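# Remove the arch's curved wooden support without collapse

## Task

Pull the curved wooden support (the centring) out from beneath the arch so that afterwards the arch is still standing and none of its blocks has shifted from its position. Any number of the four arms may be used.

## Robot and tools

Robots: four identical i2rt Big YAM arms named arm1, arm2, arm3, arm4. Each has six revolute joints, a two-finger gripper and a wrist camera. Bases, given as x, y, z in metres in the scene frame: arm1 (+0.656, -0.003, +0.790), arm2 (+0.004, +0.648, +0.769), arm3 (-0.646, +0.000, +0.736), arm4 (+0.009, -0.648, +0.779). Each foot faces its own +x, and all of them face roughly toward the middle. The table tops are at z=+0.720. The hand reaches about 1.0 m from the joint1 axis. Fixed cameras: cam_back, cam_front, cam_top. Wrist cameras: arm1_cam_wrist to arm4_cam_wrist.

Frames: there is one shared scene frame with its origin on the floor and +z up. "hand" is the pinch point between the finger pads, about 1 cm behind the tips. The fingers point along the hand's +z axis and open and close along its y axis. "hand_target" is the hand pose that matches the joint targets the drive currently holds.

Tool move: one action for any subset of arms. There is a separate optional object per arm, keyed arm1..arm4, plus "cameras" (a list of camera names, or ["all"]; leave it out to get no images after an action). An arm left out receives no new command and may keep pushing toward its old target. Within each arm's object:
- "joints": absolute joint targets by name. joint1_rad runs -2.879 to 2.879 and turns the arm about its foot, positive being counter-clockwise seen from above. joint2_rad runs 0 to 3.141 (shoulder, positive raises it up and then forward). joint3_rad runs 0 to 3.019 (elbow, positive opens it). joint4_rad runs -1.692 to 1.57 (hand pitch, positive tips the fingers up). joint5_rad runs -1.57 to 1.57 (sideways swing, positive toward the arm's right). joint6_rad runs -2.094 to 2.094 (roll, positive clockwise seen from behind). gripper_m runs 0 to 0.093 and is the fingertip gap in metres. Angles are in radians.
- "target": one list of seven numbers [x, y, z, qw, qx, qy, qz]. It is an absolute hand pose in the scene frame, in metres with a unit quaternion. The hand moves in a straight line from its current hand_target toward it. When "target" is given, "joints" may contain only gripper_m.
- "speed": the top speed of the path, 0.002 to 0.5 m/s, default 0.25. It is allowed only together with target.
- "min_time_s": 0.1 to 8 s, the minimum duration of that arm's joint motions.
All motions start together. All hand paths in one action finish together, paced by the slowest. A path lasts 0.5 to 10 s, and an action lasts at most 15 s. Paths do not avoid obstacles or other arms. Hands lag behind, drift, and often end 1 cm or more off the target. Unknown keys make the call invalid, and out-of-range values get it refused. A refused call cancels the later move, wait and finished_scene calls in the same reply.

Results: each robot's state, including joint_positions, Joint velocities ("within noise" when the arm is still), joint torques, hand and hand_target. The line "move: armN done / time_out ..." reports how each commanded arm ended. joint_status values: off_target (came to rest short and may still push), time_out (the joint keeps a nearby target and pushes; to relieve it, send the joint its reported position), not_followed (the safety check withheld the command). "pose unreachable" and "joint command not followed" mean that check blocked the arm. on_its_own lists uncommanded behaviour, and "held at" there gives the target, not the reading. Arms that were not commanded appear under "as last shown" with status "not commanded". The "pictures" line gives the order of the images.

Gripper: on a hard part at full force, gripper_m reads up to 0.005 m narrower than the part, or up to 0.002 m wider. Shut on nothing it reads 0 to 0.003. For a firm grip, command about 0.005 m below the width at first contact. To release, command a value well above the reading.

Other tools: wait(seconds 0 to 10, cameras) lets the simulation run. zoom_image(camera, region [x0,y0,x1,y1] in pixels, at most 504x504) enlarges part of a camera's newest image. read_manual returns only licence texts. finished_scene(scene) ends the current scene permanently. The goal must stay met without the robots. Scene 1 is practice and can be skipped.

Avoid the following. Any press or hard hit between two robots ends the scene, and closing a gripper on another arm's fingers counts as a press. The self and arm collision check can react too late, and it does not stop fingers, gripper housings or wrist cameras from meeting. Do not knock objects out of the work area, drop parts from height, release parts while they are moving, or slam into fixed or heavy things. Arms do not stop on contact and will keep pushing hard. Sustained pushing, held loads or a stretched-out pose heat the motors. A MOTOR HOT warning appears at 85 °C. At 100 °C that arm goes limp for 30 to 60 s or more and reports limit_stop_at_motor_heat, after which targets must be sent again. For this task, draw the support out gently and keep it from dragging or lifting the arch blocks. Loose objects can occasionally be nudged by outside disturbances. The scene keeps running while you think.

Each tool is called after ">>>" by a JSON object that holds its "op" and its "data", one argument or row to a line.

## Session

>>> {"op": "move", "data": {

}}

Scene clock: 0.00 s.
Joint torques (N m): no reading
Heat: arm1: hottest joint2_rad 27 °C; arm2: hottest joint2_rad 26 °C; arm3: hottest joint1_rad 25 °C; arm4: hottest joint2_rad 27 °C.
Joint velocities: within noise
arm1.joint_positions: joint1_rad=+0.276 joint2_rad=+0.624 joint3_rad=+1.393 joint4_rad=-1.171 joint5_rad=+0.236 joint6_rad=+0.184 gripper_m=+0.09396
arm1.joint_status: not commanded
arm1.hand: x=+0.4006 y=-0.0274 z=+1.3671 quat_wxyz=(-0.035, -0.831, +0.028, +0.554) (m; scene frame)
arm1.hand_target: x=+0.4039 y=-0.0263 z=+1.3794 quat_wxyz=(-0.038, -0.824, +0.030, +0.565) (m; scene frame)
arm1.hand_status: not commanded
arm2.joint_positions: joint1_rad=+0.365 joint2_rad=+0.637 joint3_rad=+1.441 joint4_rad=-1.581 joint5_rad=-0.081 joint6_rad=+0.646 gripper_m=+0.09396
arm2.joint_status: not commanded
arm2.hand: x=+0.0892 y=+0.4663 z=+1.2805 quat_wxyz=(-0.382, -0.722, -0.573, +0.064) (m; scene frame)
arm2.hand_target: x=+0.0886 y=+0.4678 z=+1.2889 quat_wxyz=(-0.391, -0.719, -0.571, +0.067) (m; scene frame)
arm2.hand_status: not commanded
arm3.joint_positions: joint1_rad=+0.183 joint2_rad=+0.629 joint3_rad=+1.461 joint4_rad=-1.470 joint5_rad=+0.043 joint6_rad=-0.530 gripper_m=+0.09396
arm3.joint_status: not commanded
arm3.hand: x=-0.4373 y=+0.0297 z=+1.2797 quat_wxyz=(-0.439, +0.296, -0.842, +0.103) (m; scene frame)
arm3.hand_target: x=-0.4396 y=+0.0293 z=+1.2879 quat_wxyz=(-0.448, +0.294, -0.838, +0.104) (m; scene frame)
arm3.hand_status: not commanded
arm4.joint_positions: joint1_rad=+0.622 joint2_rad=+0.624 joint3_rad=+1.374 joint4_rad=-1.360 joint5_rad=+0.027 joint6_rad=-0.505 gripper_m=+0.09396
arm4.joint_status: not commanded
arm4.hand: x=-0.1300 y=-0.4569 z=+1.3041 quat_wxyz=(-0.306, +0.867, -0.183, -0.347) (m; scene frame)
arm4.hand_target: x=-0.1285 y=-0.4586 z=+1.3185 quat_wxyz=(-0.316, +0.860, -0.182, -0.358) (m; scene frame)
arm4.hand_status: not commanded
pictures: arm1_cam_wrist, arm2_cam_wrist, arm3_cam_wrist, arm4_cam_wrist, cam_back, cam_front, cam_top
camera_calibration:
arm1_cam_wrist: T_world_to_cam=[[0.00351321, 0.997011, -0.0771764, 0.130747], [0.844773, -0.0442577, -0.533291, 0.393028], [-0.535113, -0.063323, -0.842404, 1.49142], [0, 0, 0, 1]] pos_world=[0.465598, -0.0185203, 1.47607]
arm2_cam_wrist: T_world_to_cam=[[-0.878303, 0.0380833, -0.476586, 0.670745], [0.0587511, 0.997865, -0.0285349, -0.431066], [0.474482, -0.0530622, -0.878665, 1.23751], [0, 0, 0, 1]] pos_world=[0.0272659, 0.470267, 1.39473]
arm3_cam_wrist: T_world_to_cam=[[0.411941, -0.803881, 0.429044, -0.345006], [-0.823152, -0.530238, -0.203146, -0.0811288], [0.390801, -0.269485, -0.880144, 1.43302], [0, 0, 0, 1]] pos_world=[-0.484686, 0.0658158, 1.39281]
arm4_cam_wrist: T_world_to_cam=[[0.524067, 0.744579, 0.413467, -0.1321], [0.851596, -0.464813, -0.24235, 0.217853], [0.0117362, 0.479115, -0.877674, 1.49001], [0, 0, 0, 1]] pos_world=[-0.133781, -0.514266, 1.41516]

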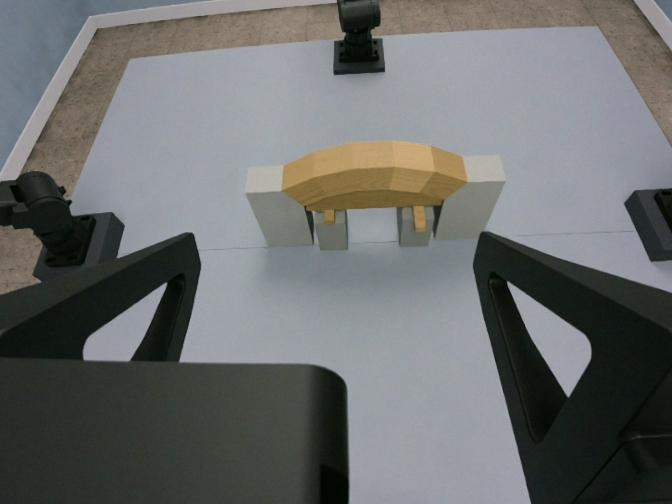

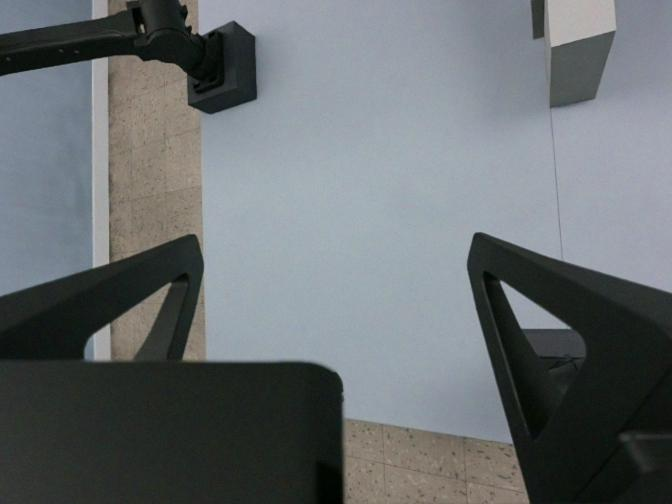

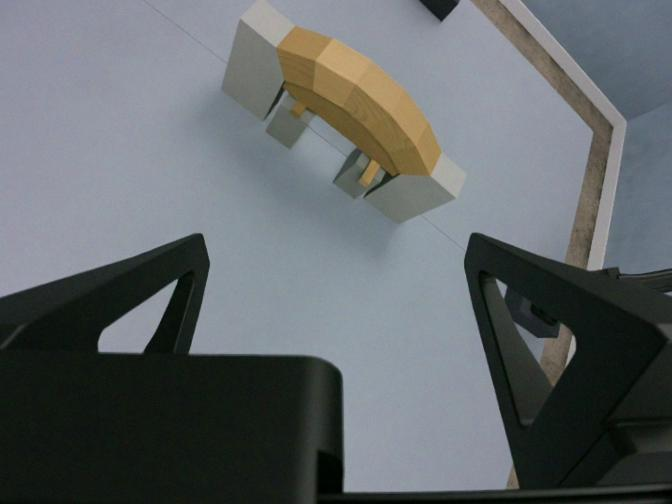

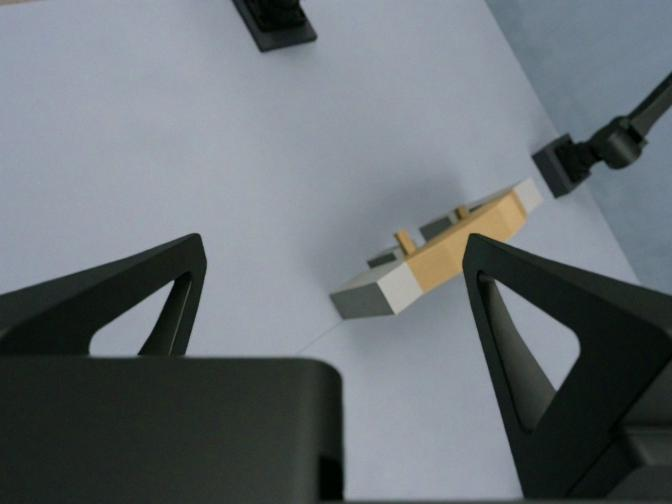

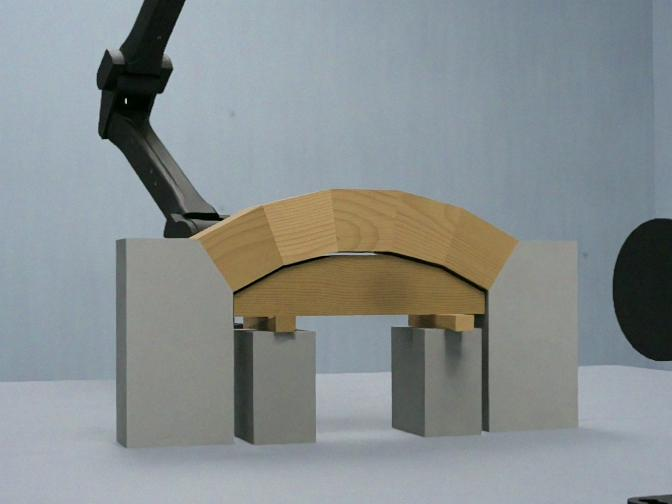

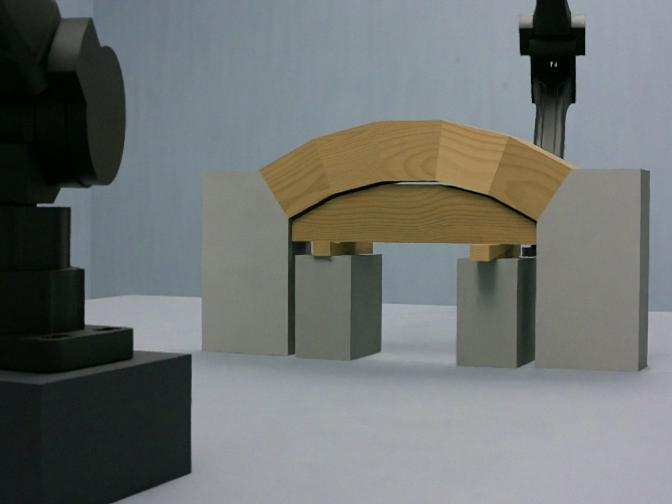

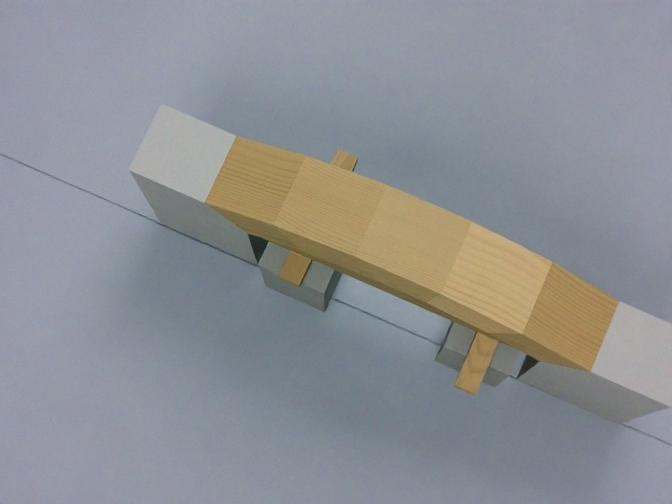

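>>> {"op": "move", "data": {
  "arm1": {"target": [0.15, 0.026, 0.889, 0.52549, 0.52549, -0.47315, -0.47315], "speed": 0.3, "joints": {"gripper_m": 0.085}},
  "arm2": {"target": [0.12, 0.32, 0.86, -0.05117, 0.05117, 0.70525, -0.70525], "speed": 0.3},
  "arm3": {"target": [-0.13, -0.016, 0.885, 0.7063, -0.0327, 0.7063, 0.0327], "speed": 0.3},
  "cameras": ["arm1_cam_wrist", "arm2_cam_wrist", "arm3_cam_wrist", "cam_top", "cam_front"]
}}

Scene clock: 86.90 s.
Joint torques (N m): arm1=[1.38 -10.4 4.72 2.74 0.14 0] | arm2=[-0.32 -6.48 0.59 2.54 -0.06 0.01] | arm3=[-0.32 -8.76 6.37 2.48 0.24 0.03] | arm4=[0.32 1.44 9.21 1.91 -0.07 0.09]
Heat: arm1: hottest joint3_rad 29 °C; arm2: hottest joint3_rad 28 °C; arm3: hottest joint3_rad 29 °C; arm4: hottest joint3_rad 33 °C.
move: arm1 done; arm2 off_target; arm3 off_target
Joint velocities: within noise
arm1.joint_positions: joint1_rad=-0.136 joint2_rad=+1.840 joint3_rad=+0.444 joint4_rad=+1.367 joint5_rad=-0.244 joint6_rad=+1.551 gripper_m=+0.08514
arm1.joint_status: all done
arm1.hand: x=+0.1574 y=+0.0220 z=+0.8830 quat_wxyz=(-0.519, -0.536, +0.477, +0.465) (m; scene frame)
arm1.hand_target: x=+0.1502 y=+0.0260 z=+0.8890 quat_wxyz=(-0.525, -0.526, +0.473, +0.473) (m; scene frame)
arm1.hand_status: done (0.010 m and 1.8 deg from the pose sent, 0.543 m and 86.2 deg at the start)
arm2.joint_positions: joint1_rad=+0.737 joint2_rad=+1.762 joint3_rad=+0.137 joint4_rad=+1.549 joint5_rad=+0.900 joint6_rad=-1.506 gripper_m=+0.09396
arm2.joint_status: not commanded
arm2.hand: x=+0.1249 y=+0.3195 z=+0.8624 quat_wxyz=(+0.047, -0.056, -0.723, +0.687) (m; scene frame)
arm2.hand_target: x=+0.1201 y=+0.3199 z=+0.8605 quat_wxyz=(+0.053, -0.056, -0.723, +0.686) (m; scene frame)
arm2.hand_status: off_target (0.005 m and 3.0 deg from the pose sent, 0.446 m and 124.3 deg at the start; a joint's target at an end of its range on 26 of 154 steps)
arm3.joint_positions: joint1_rad=-0.081 joint2_rad=+1.650 joint3_rad=+0.456 joint4_rad=+1.163 joint5_rad=-0.191 joint6_rad=-0.005 gripper_m=+0.09396
arm3.joint_status: not commanded
arm3.hand: x=-0.1406 y=-0.0165 z=+0.8781 quat_wxyz=(-0.697, +0.034, -0.716, -0.031) (m; scene frame)
arm3.hand_target: x=-0.1305 y=-0.0160 z=+0.8851 quat_wxyz=(-0.706, +0.033, -0.706, -0.033) (m; scene frame)
arm3.hand_status: off_target (0.013 m and 1.6 deg from the pose sent, 0.502 m and 48.6 deg at the start)
arm4: as last shown
pictures: arm1_cam_wrist, arm2_cam_wrist, arm3_cam_wrist, cam_front, cam_top
camera_calibration:
arm1_cam_wrist: T_world_to_cam=[[0.0277779, 0.017996, -0.999452, 0.877139], [0.663477, -0.74818, 0.00496851, -0.088869], [-0.74768, -0.663252, -0.0327228, 0.288365], [0, 0, 0, 1]] pos_world=[0.250202, 0.108984, 0.886536]
arm2_cam_wrist: T_world_to_cam=[[-0.00536919, -0.0585972, 0.998267, -0.84166], [-0.718925, 0.694109, 0.0368767, -0.160891], [-0.695067, -0.717481, -0.0458538, 0.485621], [0, 0, 0, 1]] pos_world=[0.217352, 0.410781, 0.868403]
arm3_cam_wrist: T_world_to_cam=[[0.09743, -0.995239, 0.00270484, -0.00497051], [-0.603248, -0.0612168, -0.795201, 0.615549], [0.791581, 0.0758447, -0.60634, 0.772751], [0, 0, 0, 1]] pos_world=[-0.239882, -0.0258741, 0.958048]

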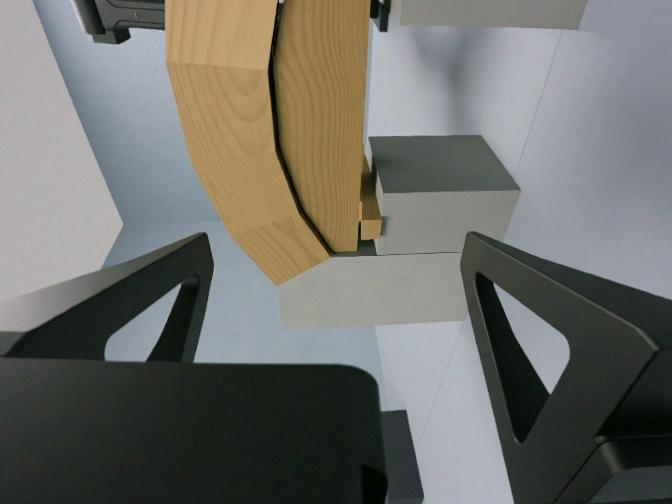

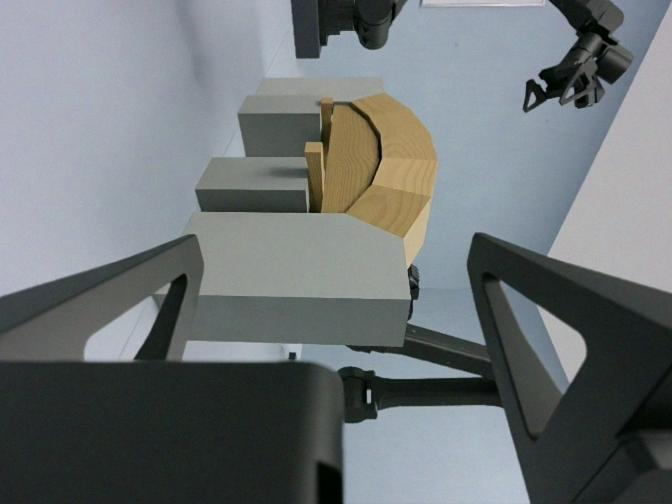

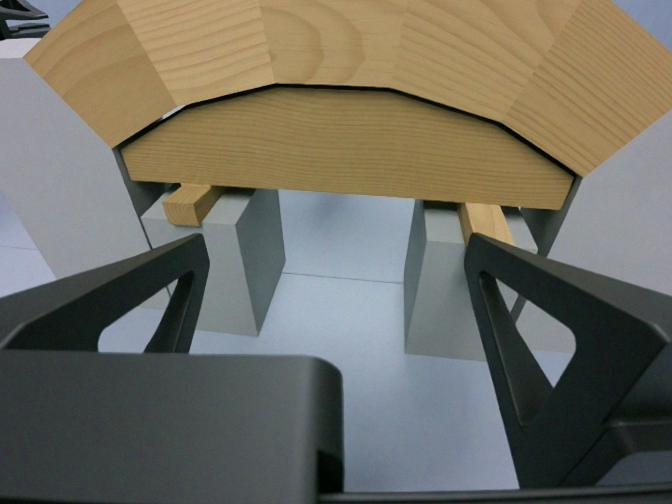

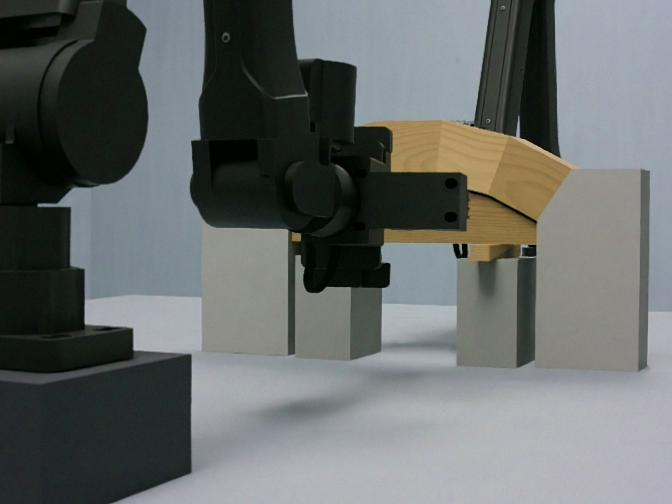

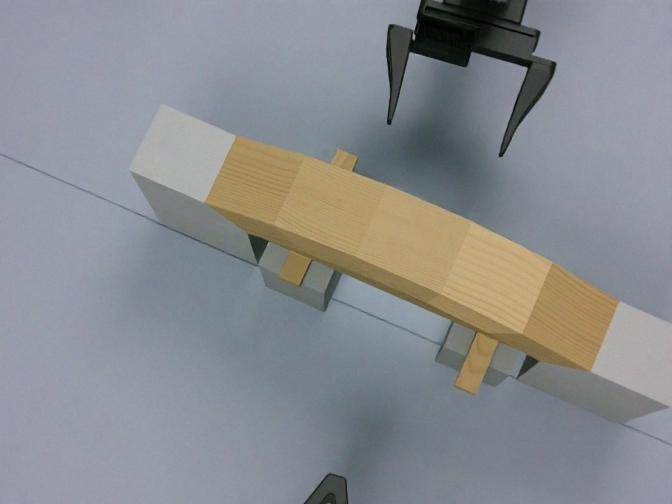

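>>> {"op": "move", "data": {
  "arm1": {"target": [0.075, 0.004, 0.881, 0.49341, 0.49341, -0.5065, -0.5065], "speed": 0.2},
  "arm2": {"target": [0.102, 0.195, 0.820, -0.0978, 0.0978, 0.70031, -0.70031], "speed": 0.2},
  "arm3": {"target": [-0.056, -0.009, 0.885, 0.70696, 0.0142, 0.70696, -0.0142], "speed": 0.2},
  "cameras": ["arm1_cam_wrist", "arm2_cam_wrist", "arm3_cam_wrist", "cam_top"]
}}

Scene clock: 130.43 s.
Joint torques (N m): arm1=[2.26 -12.98 6.02 1.55 0.15 -0.01] | arm2=[0.03 -10.29 2.25 2.58 -0.06 0.08] | arm3=[-0.15 -11.93 7.24 1.66 0.16 -0.01] | arm4=[0.32 1.49 9.21 1.92 -0.07 0.09]
Heat: arm1: hottest joint2_rad 27 °C; arm2: hottest joint3_rad 27 °C; arm3: hottest joint3_rad 29 °C; arm4: hottest joint3_rad 33 °C.
move: arm1 done; arm2 done; arm3 off_target
Joint velocities: within noise
arm1.joint_positions: joint1_rad=-0.014 joint2_rad=+1.934 joint3_rad=+0.639 joint4_rad=+1.296 joint5_rad=+0.021 joint6_rad=+1.552 gripper_m=+0.08514
arm1.joint_status: not commanded
arm1.hand: x=+0.0840 y=+0.0077 z=+0.8818 quat_wxyz=(-0.490, -0.495, +0.506, +0.509) (m; scene frame)
arm1.hand_target: x=+0.0753 y=+0.0039 z=+0.8811 quat_wxyz=(-0.493, -0.493, +0.506, +0.506) (m; scene frame)
arm1.hand_status: done (0.010 m and 0.6 deg from the pose sent, 0.084 m and 8.2 deg at the start)
arm2.joint_positions: joint1_rad=+0.464 joint2_rad=+2.017 joint3_rad=+0.436 joint4_rad=+1.549 joint5_rad=+0.758 joint6_rad=-1.553 gripper_m=+0.09396
arm2.joint_status: not commanded
arm2.hand: x=+0.1034 y=+0.1995 z=+0.8221 quat_wxyz=(+0.096, -0.098, -0.710, +0.691) (m; scene frame)
arm2.hand_target: x=+0.1020 y=+0.1950 z=+0.8201 quat_wxyz=(+0.098, -0.100, -0.707, +0.693) (m; scene frame)
arm2.hand_status: done (0.005 m and 1.6 deg from the pose sent, 0.134 m and 8.1 deg at the start; a joint's target at an end of its range on 40 of 41 steps)
arm3.joint_positions: joint1_rad=+0.006 joint2_rad=+1.760 joint3_rad=+0.653 joint4_rad=+1.099 joint5_rad=+0.030 joint6_rad=-0.005 gripper_m=+0.09396
arm3.joint_status: not commanded
arm3.hand: x=-0.0676 y=-0.0114 z=+0.8847 quat_wxyz=(-0.706, -0.012, -0.708, +0.018) (m; scene frame)
arm3.hand_target: x=-0.0564 y=-0.0088 z=+0.8851 quat_wxyz=(-0.707, -0.014, -0.707, +0.014) (m; scene frame)
arm3.hand_status: off_target (0.012 m and 0.6 deg from the pose sent, 0.085 m and 7.7 deg at the start)
arm4: as last shown
pictures: arm1_cam_wrist, arm2_cam_wrist, arm3_cam_wrist, cam_top
camera_calibration:
arm1_cam_wrist: T_world_to_cam=[[0.00288814, 0.0211113, -0.999773, 0.880529], [0.549611, -0.835267, -0.0160499, -0.0221252], [-0.835416, -0.549439, -0.0140154, 0.21389], [0, 0, 0, 1]] pos_world=[0.188304, 0.0804501, 0.882972]
arm2_cam_wrist: T_world_to_cam=[[0.00257723, -0.0376689, 0.999287, -0.814351], [-0.623092, 0.781532, 0.0310674, -0.114126], [-0.782145, -0.622727, -0.021457, 0.352796], [0, 0, 0, 1]] pos_world=[0.206925, 0.278213, 0.824886]
arm3_cam_wrist: T_world_to_cam=[[-0.0363806, -0.999309, 0.00766617, -0.0205798], [-0.587544, 0.0151834, -0.80905, 0.67931], [0.808374, -0.0339379, -0.58769, 0.701972], [0, 0, 0, 1]] pos_world=[-0.16908, -0.00705637, 0.962296]

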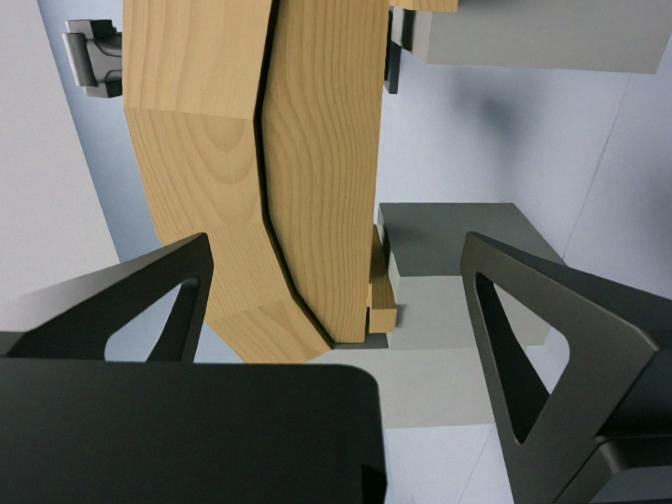

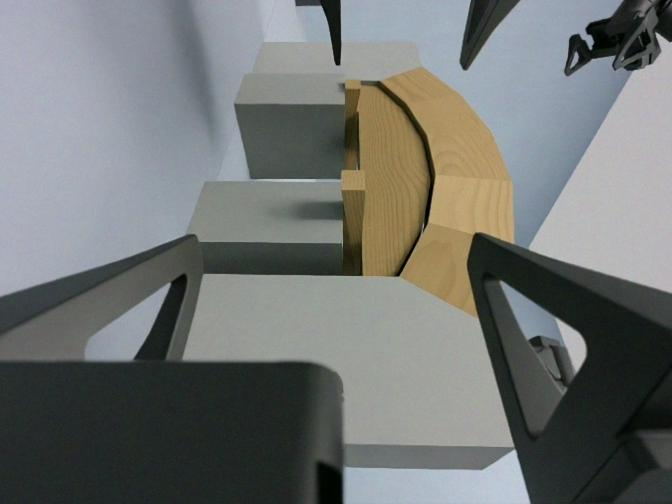

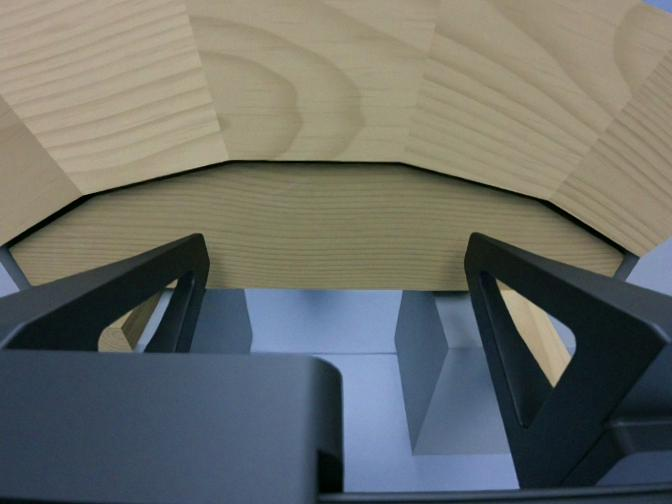

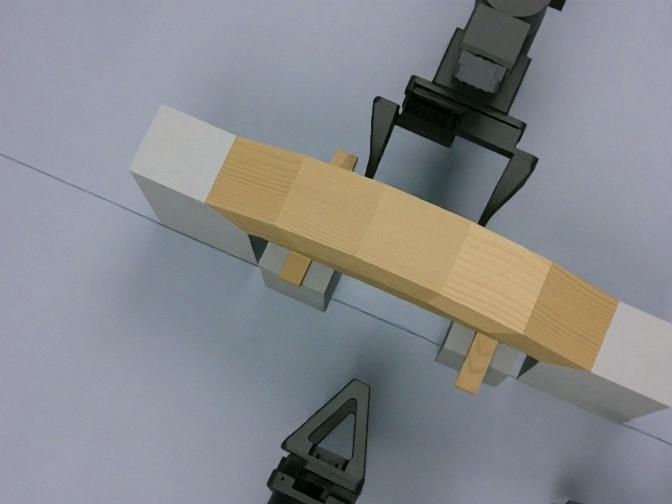

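>>> {"op": "move", "data": {
  "arm3": {"target": [-0.025, -0.003, 0.885, 0.70696, 0.0142, 0.70696, -0.0142], "speed": 0.05},
  "cameras": ["arm2_cam_wrist", "arm3_cam_wrist", "cam_top"]
}}

Scene clock: 140.83 s.
Joint torques (N m): arm1=[2.32 -12.92 6.02 1.63 0.17 -0.02] | arm2=[-0.03 -10.17 2.24 2.62 -0.05 0.01] | arm3=[0.32 -12.22 7.91 1.58 0.15 0] | arm4=[0.32 1.44 9.21 1.91 -0.07 0.09]
Heat: arm1: hottest joint3_rad 28 °C; arm2: hottest joint3_rad 27 °C; arm3: hottest joint3_rad 29 °C; arm4: hottest joint3_rad 34 °C.
move: arm3 off_target
Joint velocities: within noise
arm1, arm2, arm4: as last shown
arm1.hand_target: x=+0.0753 y=+0.0039 z=+0.8812 quat_wxyz=(-0.494, -0.493, +0.506, +0.506) (m; scene frame)
arm3.joint_positions: joint1_rad=+0.017 joint2_rad=+1.806 joint3_rad=+0.735 joint4_rad=+1.060 joint5_rad=+0.046 joint6_rad=-0.005 gripper_m=+0.09396
arm3.joint_status: not commanded
arm3.hand: x=-0.0390 y=-0.0077 z=+0.8836 quat_wxyz=(-0.705, -0.013, -0.709, +0.019) (m; scene frame)
arm3.hand_target: x=-0.0258 y=-0.0030 z=+0.8849 quat_wxyz=(-0.707, -0.014, -0.707, +0.014) (m; scene frame)
arm3.hand_status: off_target (0.015 m and 0.7 deg from the pose sent, 0.043 m and 0.6 deg at the start)
pictures: arm2_cam_wrist, arm3_cam_wrist, cam_top
camera_calibration:
arm2_cam_wrist: T_world_to_cam=[[0.00299863, -0.0377161, 0.999284, -0.814422], [-0.623084, 0.781526, 0.031367, -0.114373], [-0.782149, -0.622732, -0.0211568, 0.35255], [0, 0, 0, 1]] pos_world=[0.206925, 0.278213, 0.824885]
arm3_cam_wrist: T_world_to_cam=[[-0.0405162, -0.999148, 0.00784598, -0.0161721], [-0.589941, 0.0175834, -0.807255, 0.693555], [0.806429, -0.0373355, -0.59015, 0.680505], [0, 0, 0, 1]] pos_world=[-0.140278, -0.00294639, 0.961603]

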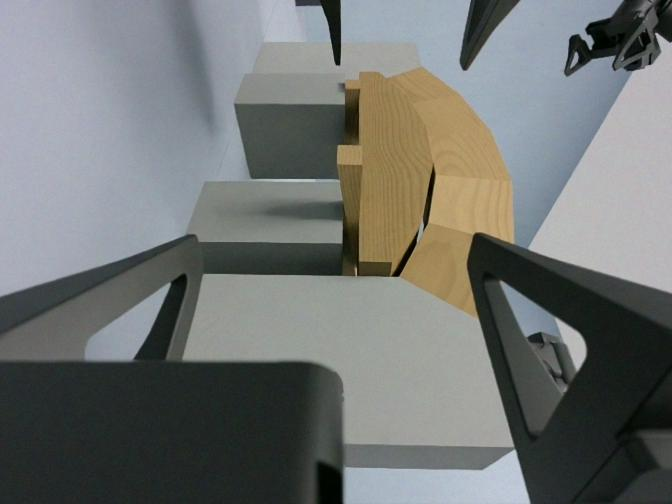

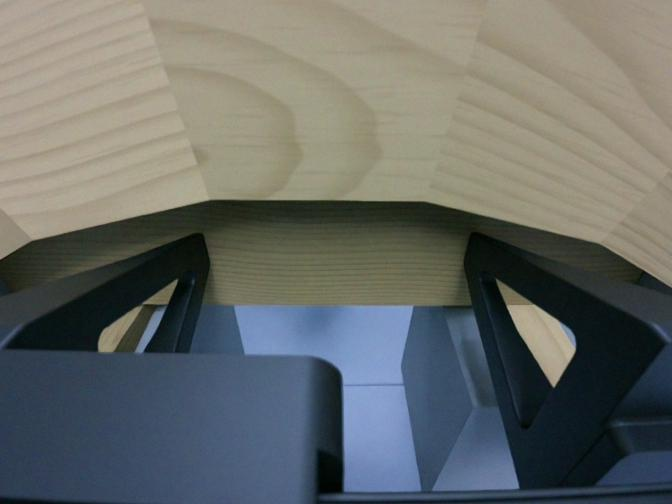

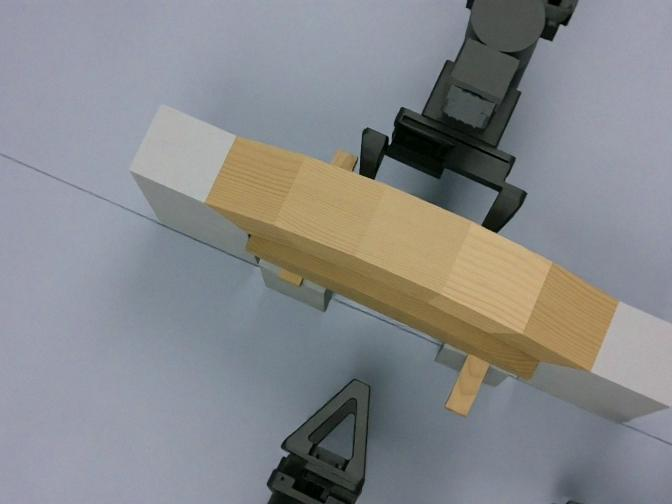

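>>> {"op": "move", "data": {
  "arm3": {"target": [-0.011, -0.0035, 0.884, 0.70696, 0.0142, 0.70696, -0.0142], "speed": 0.05},
  "cameras": ["arm1_cam_wrist", "arm2_cam_wrist", "arm3_cam_wrist", "cam_top"]
}}

>>> {"op": "zoom_image", "data": {
  "camera": "cam_top",
  "region": [220, 160, 600, 460]
}}

Scene clock: 148.50 s.
Joint torques (N m): arm1=[2.43 -12.92 6.01 1.59 0.16 -0.02] | arm2=[0.03 -10.05 2.29 2.55 -0.06 0] | arm3=[-0.26 -12.28 7.99 1.52 0.1 0] | arm4=[0.32 1.49 9.21 1.91 -0.07 0.09]
Heat: arm1: hottest joint2_rad 27 °C; arm2: hottest joint3_rad 27 °C; arm3: hottest joint3_rad 29 °C; arm4: hottest joint3_rad 34 °C.
move: arm3 off_target
Joint velocities: within noise
arm1, arm2, arm4: as last shown
arm3.joint_positions: joint1_rad=+0.017 joint2_rad=+1.829 joint3_rad=+0.776 joint4_rad=+1.044 joint5_rad=+0.046 joint6_rad=-0.005 gripper_m=+0.09396
arm3.joint_status: not commanded
arm3.hand: x=-0.0250 y=-0.0077 z=+0.8833 quat_wxyz=(-0.705, -0.013, -0.709, +0.019) (m; scene frame)
arm3.hand_target: x=-0.0117 y=-0.0035 z=+0.8842 quat_wxyz=(-0.707, -0.014, -0.707, +0.014) (m; scene frame)
arm3.hand_status: off_target (0.015 m and 0.7 deg from the pose sent, 0.028 m and 0.7 deg at the start)
pictures: arm1_cam_wrist, arm2_cam_wrist, arm3_cam_wrist, cam_top
camera_calibration:
arm1_cam_wrist: T_world_to_cam=[[0.00288814, 0.0211113, -0.999773, 0.880529], [0.549611, -0.835267, -0.0160499, -0.0221252], [-0.835416, -0.549439, -0.0140154, 0.21389], [0, 0, 0, 1]] pos_world=[0.188304, 0.0804501, 0.882972]
arm2_cam_wrist: T_world_to_cam=[[0.00299863, -0.0377161, 0.999284, -0.814422], [-0.623084, 0.781526, 0.031367, -0.114373], [-0.782149, -0.622732, -0.0211568, 0.35255], [0, 0, 0, 1]] pos_world=[0.206925, 0.278213, 0.824885]
arm3_cam_wrist: T_world_to_cam=[[-0.0405242, -0.999148, 0.00781714, -0.0155751], [-0.589293, 0.0175815, -0.807728, 0.702026], [0.806902, -0.0373391, -0.589504, 0.668416], [0, 0, 0, 1]] pos_world=[-0.126279, -0.00294638, 0.961201]

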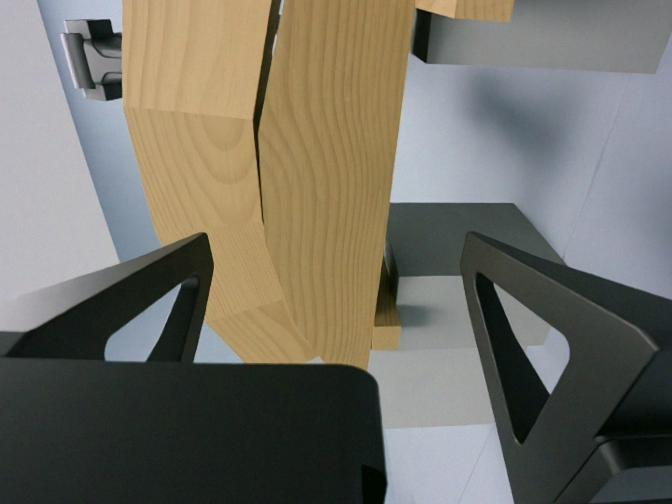

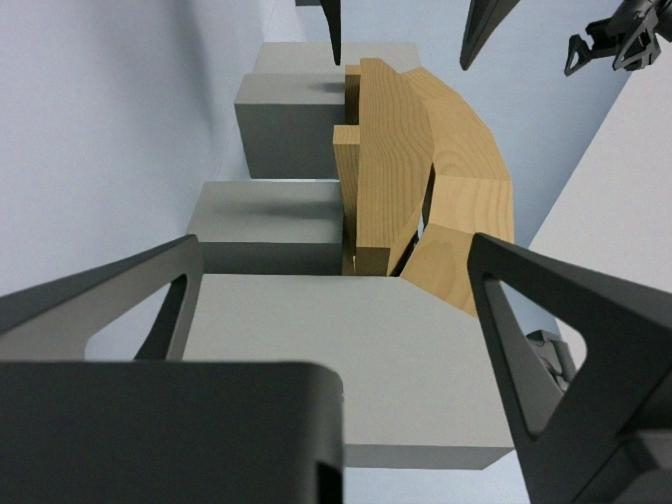

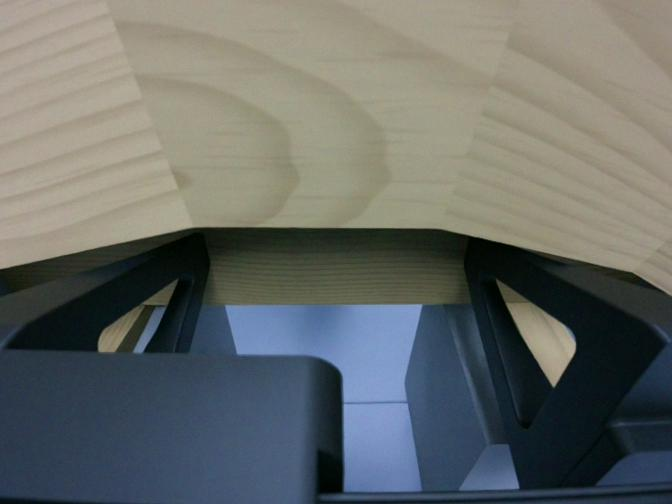

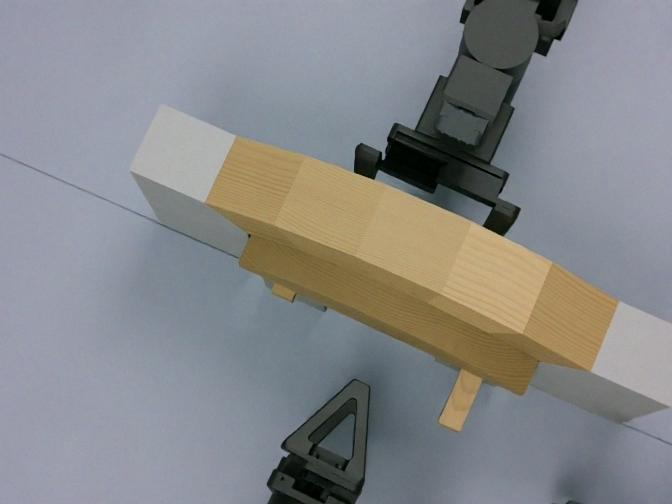

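Scaled by 1.326 from the camera's 672x504 image, which has a finer 960x720 frame.

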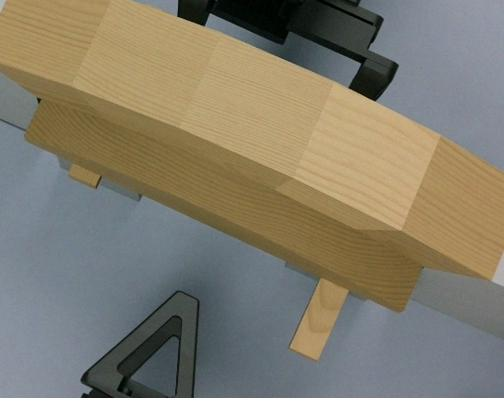

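>>> {"op": "move", "data": {
  "arm1": {"target": [0.0135, 0.0045, 0.884, 0.49341, 0.49341, -0.5065, -0.5065], "speed": 0.07},
  "arm2": {"target": [0.067, 0.128, 0.819, -0.0978, 0.0978, 0.70031, -0.70031], "speed": 0.1},
  "cameras": ["arm1_cam_wrist", "arm2_cam_wrist", "cam_top", "cam_front"]
}}

>>> {"op": "zoom_image", "data": {
  "camera": "cam_top",
  "region": [220, 160, 600, 460]
}}

Scene clock: 186.97 s.
Joint torques (N m): arm1=[2.08 -14.74 7.35 1.62 0.12 -0.02] | arm2=[-0.09 -11.34 3.33 1.5 -0.08 0.03] | arm3=[-0.03 -12.63 8.16 1.69 0.14 0.02] | arm4=[0.32 1.49 9.21 1.92 -0.07 0.09]
Heat: arm1: hottest joint2_rad 28 °C; arm2: hottest joint2_rad 26 °C; arm3: hottest joint3_rad 30 °C; arm4: hottest joint3_rad 34 °C.
move: arm1 off_target; arm2 off_target
Joint velocities: within noise
arm1.joint_positions: joint1_rad=-0.014 joint2_rad=+1.991 joint3_rad=+0.812 joint4_rad=+1.177 joint5_rad=+0.021 joint6_rad=+1.552 gripper_m=+0.08514
arm1.joint_status: not commanded
arm1.hand: x=+0.0238 y=+0.0082 z=+0.8831 quat_wxyz=(-0.489, -0.496, +0.507, +0.508) (m; scene frame)
arm1.hand_target: x=+0.0139 y=+0.0044 z=+0.8842 quat_wxyz=(-0.494, -0.493, +0.506, +0.506) (m; scene frame)
arm1.hand_status: off_target (0.011 m and 0.7 deg from the pose sent, 0.071 m and 0.6 deg at the start)
arm2.joint_positions: joint1_rad=+0.295 joint2_rad=+2.045 joint3_rad=+0.564 joint4_rad=+1.502 joint5_rad=+0.585 joint6_rad=-1.569 gripper_m=+0.09396
arm2.joint_status: not commanded
arm2.hand: x=+0.0691 y=+0.1341 z=+0.8276 quat_wxyz=(+0.091, -0.101, -0.695, +0.706) (m; scene frame)
arm2.hand_target: x=+0.0670 y=+0.1283 z=+0.8192 quat_wxyz=(+0.098, -0.098, -0.700, +0.700) (m; scene frame)
arm2.hand_status: off_target (0.011 m and 1.2 deg from the pose sent, 0.080 m and 1.6 deg at the start)
arm3, arm4: as last shown
arm3.hand_target: x=-0.0118 y=-0.0035 z=+0.8842 quat_wxyz=(-0.707, -0.014, -0.707, +0.014) (m; scene frame)
pictures: arm1_cam_wrist, arm2_cam_wrist, cam_front, cam_top
camera_calibration:
arm1_cam_wrist: T_world_to_cam=[[0.00663174, 0.0210979, -0.999755, 0.882005], [0.549658, -0.835273, -0.0139808, 0.00965632], [-0.835364, -0.54943, -0.0171359, 0.166705], [0, 0, 0, 1]] pos_world=[0.128103, 0.0810501, 0.88478]
arm2_cam_wrist: T_world_to_cam=[[-0.00280102, 0.00589673, 0.999979, -0.828307], [-0.625489, 0.780207, -0.00635281, -0.0533014], [-0.780228, -0.625493, 0.00150296, 0.266559], [0, 0, 0, 1]] pos_world=[0.172317, 0.213201, 0.82755]

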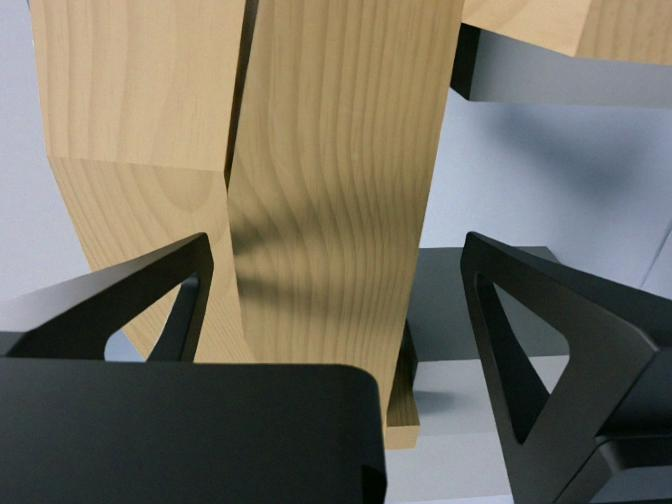

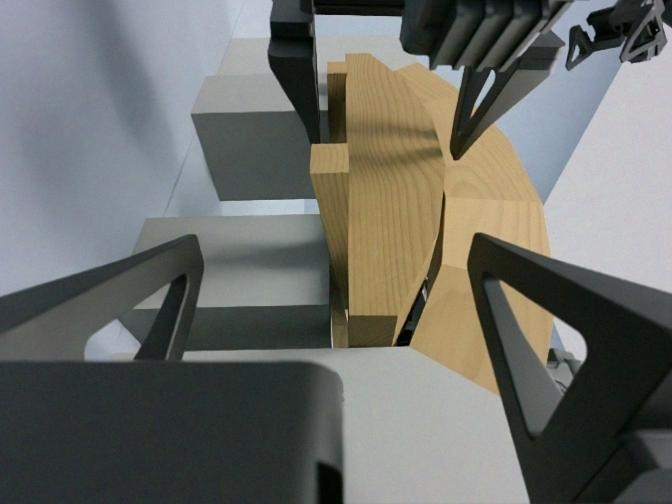

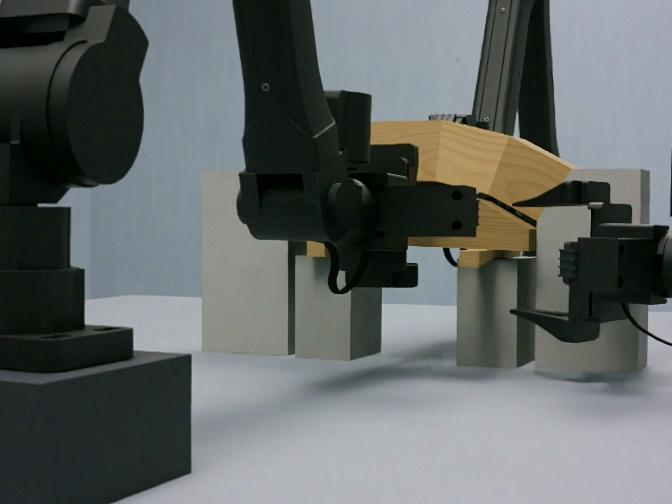

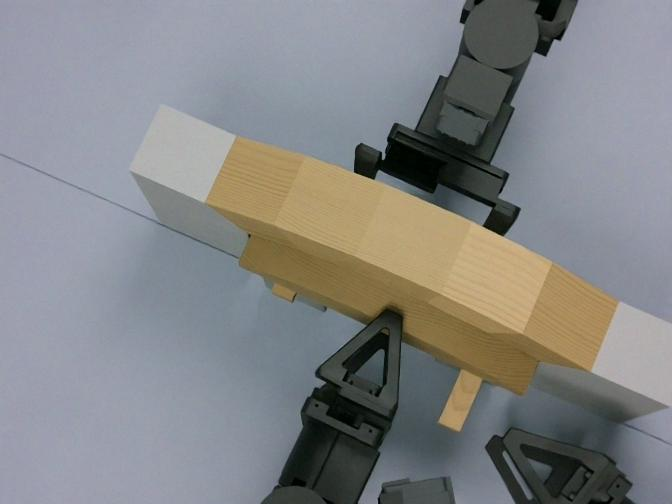

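Scaled by 1.326 from the camera's 672x504 image, which has a finer 960x720 frame.

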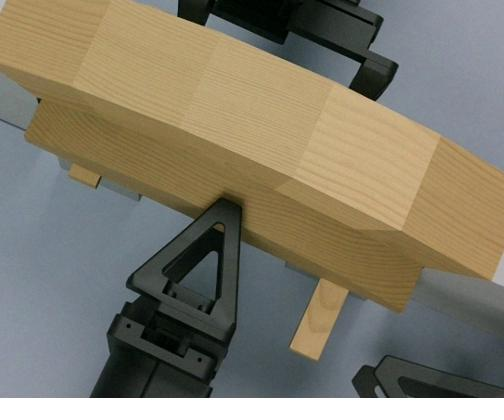

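>>> {"op": "move", "data": {
  "arm1": {"target": [0.0105, 0.0045, 0.8875, 0.49341, 0.49341, -0.5065, -0.5065], "speed": 0.05, "joints": {"gripper_m": 0.068}},
  "arm2": {"target": [0.0475, 0.075, 0.8183, -0.0978, 0.0978, 0.70031, -0.70031], "speed": 0.06},
  "cameras": ["arm1_cam_wrist", "arm2_cam_wrist", "cam_front"]
}}

Scene clock: 232.97 s.
Joint torques (N m): arm1=[2.26 -15.74 7.42 1.59 0.12 -0.01] | arm2=[-0.21 -12.4 4.38 1.46 -0.08 0] | arm3=[0.26 -12.69 8.25 1.61 0.04 -0.02] | arm4=[0.32 1.44 9.22 1.91 -0.07 0.09]
Heat: arm1: hottest joint2_rad 28 °C; arm2: hottest joint2_rad 26 °C; arm3: hottest joint3_rad 31 °C; arm4: hottest joint3_rad 34 °C.
move: arm1 off_target; arm2 off_target
Joint velocities: within noise
arm1.joint_positions: joint1_rad=-0.014 joint2_rad=+1.992 joint3_rad=+0.820 joint4_rad=+1.164 joint5_rad=+0.021 joint6_rad=+1.552 gripper_m=+0.06814
arm1.joint_status: all done
arm1.hand: x=+0.0211 y=+0.0083 z=+0.8828 quat_wxyz=(-0.487, -0.497, +0.508, +0.507) (m; scene frame)
arm1.hand_target: x=+0.0110 y=+0.0044 z=+0.8876 quat_wxyz=(-0.494, -0.493, +0.506, +0.506) (m; scene frame)
arm1.hand_status: off_target (0.012 m and 0.9 deg from the pose sent, 0.015 m and 0.7 deg at the start)
arm2.joint_positions: joint1_rad=+0.212 joint2_rad=+2.068 joint3_rad=+0.686 joint4_rad=+1.399 joint5_rad=+0.502 joint6_rad=-1.569 gripper_m=+0.09396
arm2.joint_status: not commanded
arm2.hand: x=+0.0504 y=+0.0826 z=+0.8267 quat_wxyz=(+0.091, -0.100, -0.696, +0.705) (m; scene frame)
arm2.hand_target: x=+0.0474 y=+0.0754 z=+0.8185 quat_wxyz=(+0.098, -0.098, -0.700, +0.700) (m; scene frame)
arm2.hand_status: off_target (0.012 m and 1.0 deg from the pose sent, 0.064 m and 1.2 deg at the start)
arm3, arm4: as last shown
pictures: arm1_cam_wrist, arm2_cam_wrist, cam_front
camera_calibration:
arm1_cam_wrist: T_world_to_cam=[[0.0120089, 0.0209816, -0.999708, 0.881428], [0.549817, -0.835214, -0.0109246, 0.0084144], [-0.835199, -0.549525, -0.0215661, 0.168357], [0, 0, 0, 1]] pos_world=[0.1254, 0.0810504, 0.884893]
arm2_cam_wrist: T_world_to_cam=[[-0.000343015, 0.00299616, 0.999995, -0.826981], [-0.625783, 0.779993, -0.00255165, -0.0278896], [-0.779997, -0.625781, 0.00160739, 0.219681], [0, 0, 0, 1]] pos_world=[0.153614, 0.161704, 0.826553]

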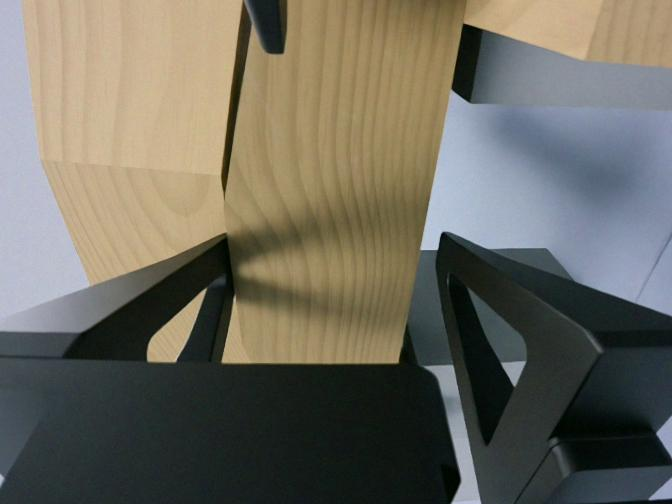

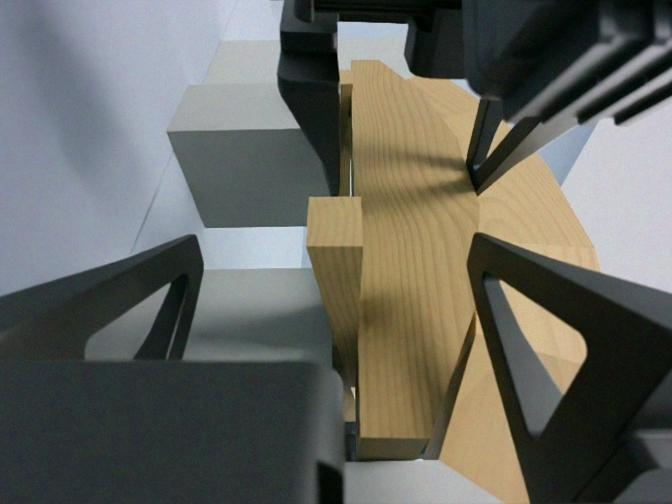

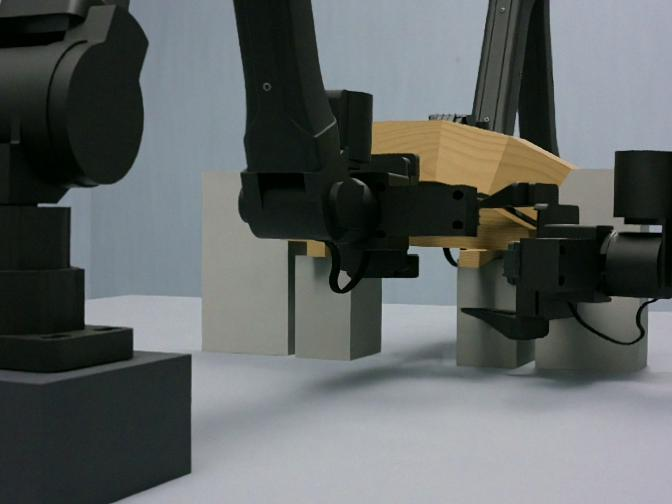

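>>> {"op": "move", "data": {
  "arm1": {"joints": {"gripper_m": 0.06}},
  "arm2": {"target": [0.040, 0.0755, 0.8183, -0.0978, 0.0978, 0.70031, -0.70031], "speed": 0.03},
  "cameras": ["arm1_cam_wrist", "arm2_cam_wrist", "cam_front", "cam_back"]
}}

Scene clock: 273.23 s.
Joint torques (N m): arm1=[2.37 -15.5 7.09 1.57 0.12 -0.02] | arm2=[-0.09 -12.45 4 1.63 -0.05 0.01] | arm3=[0.09 -12.75 8.42 1.43 0.13 -0.03] | arm4=[0.32 1.49 9.2 1.91 -0.07 0.08]
Heat: arm1: hottest joint2_rad 29 °C; arm2: hottest joint2_rad 27 °C; arm3: hottest joint3_rad 31 °C; arm4: hottest joint3_rad 34 °C.
move: arm1 done; arm2 off_target
Joint velocities: within noise
arm1.joint_positions: joint1_rad=-0.014 joint2_rad=+1.990 joint3_rad=+0.824 joint4_rad=+1.164 joint5_rad=+0.021 joint6_rad=+1.553 gripper_m=+0.06021
arm1.joint_status: all done
arm1.hand: x=+0.0193 y=+0.0083 z=+0.8859 quat_wxyz=(-0.489, -0.495, +0.507, +0.508) (m; scene frame)
arm1.hand_target: x=+0.0109 y=+0.0044 z=+0.8878 quat_wxyz=(-0.494, -0.493, +0.506, +0.507) (m; scene frame)
arm1.hand_status: not commanded
arm2.joint_positions: joint1_rad=+0.196 joint2_rad=+2.068 joint3_rad=+0.686 joint4_rad=+1.399 joint5_rad=+0.485 joint6_rad=-1.569 gripper_m=+0.09396
arm2.joint_status: not commanded
arm2.hand: x=+0.0441 y=+0.0811 z=+0.8267 quat_wxyz=(+0.091, -0.099, -0.696, +0.705) (m; scene frame)
arm2.hand_target: x=+0.0400 y=+0.0758 z=+0.8184 quat_wxyz=(+0.098, -0.098, -0.700, +0.700) (m; scene frame)
arm2.hand_status: off_target (0.011 m and 1.1 deg from the pose sent, 0.015 m and 1.0 deg at the start)
arm3, arm4: as last shown
pictures: arm1_cam_wrist, arm2_cam_wrist, cam_back, cam_front
camera_calibration:
arm1_cam_wrist: T_world_to_cam=[[0.00511109, 0.0199552, -0.999788, 0.884838], [0.549636, -0.835289, -0.0138621, 0.012147], [-0.835389, -0.549448, -0.0152374, 0.161365], [0, 0, 0, 1]] pos_world=[0.123603, 0.0811507, 0.887277]
arm2_cam_wrist: T_world_to_cam=[[-0.00012771, 0.00304312, 0.999995, -0.827017], [-0.626672, 0.779279, -0.00245148, -0.0306453], [-0.779283, -0.62667, 0.00180752, 0.213684], [0, 0, 0, 1]] pos_world=[0.14721, 0.160307, 0.826552]

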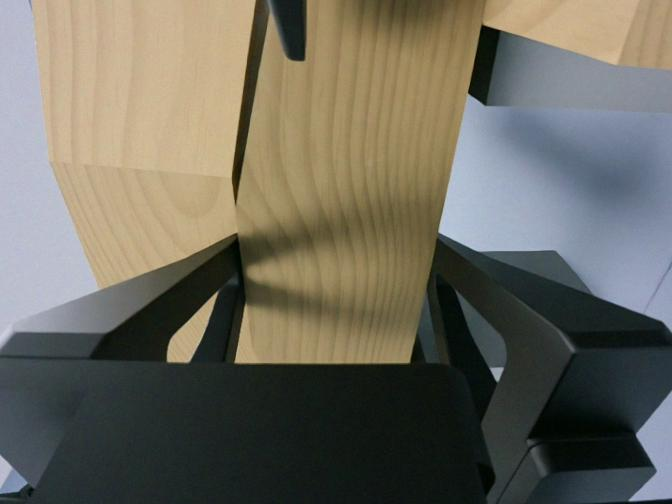

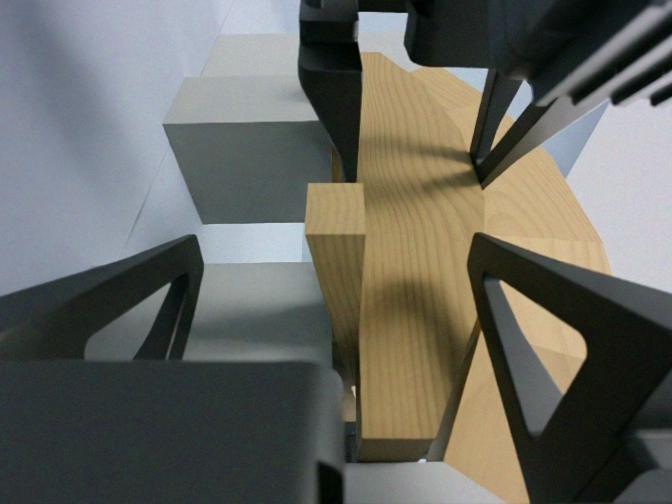

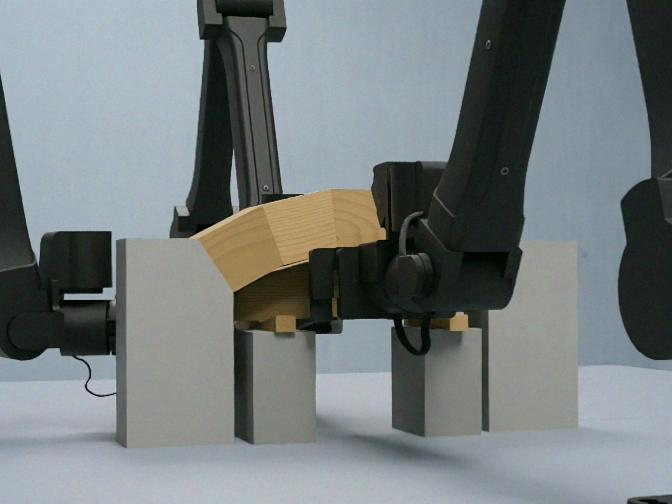

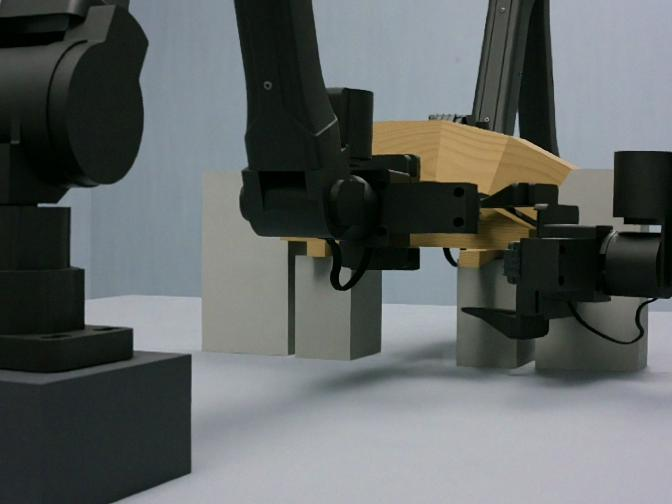

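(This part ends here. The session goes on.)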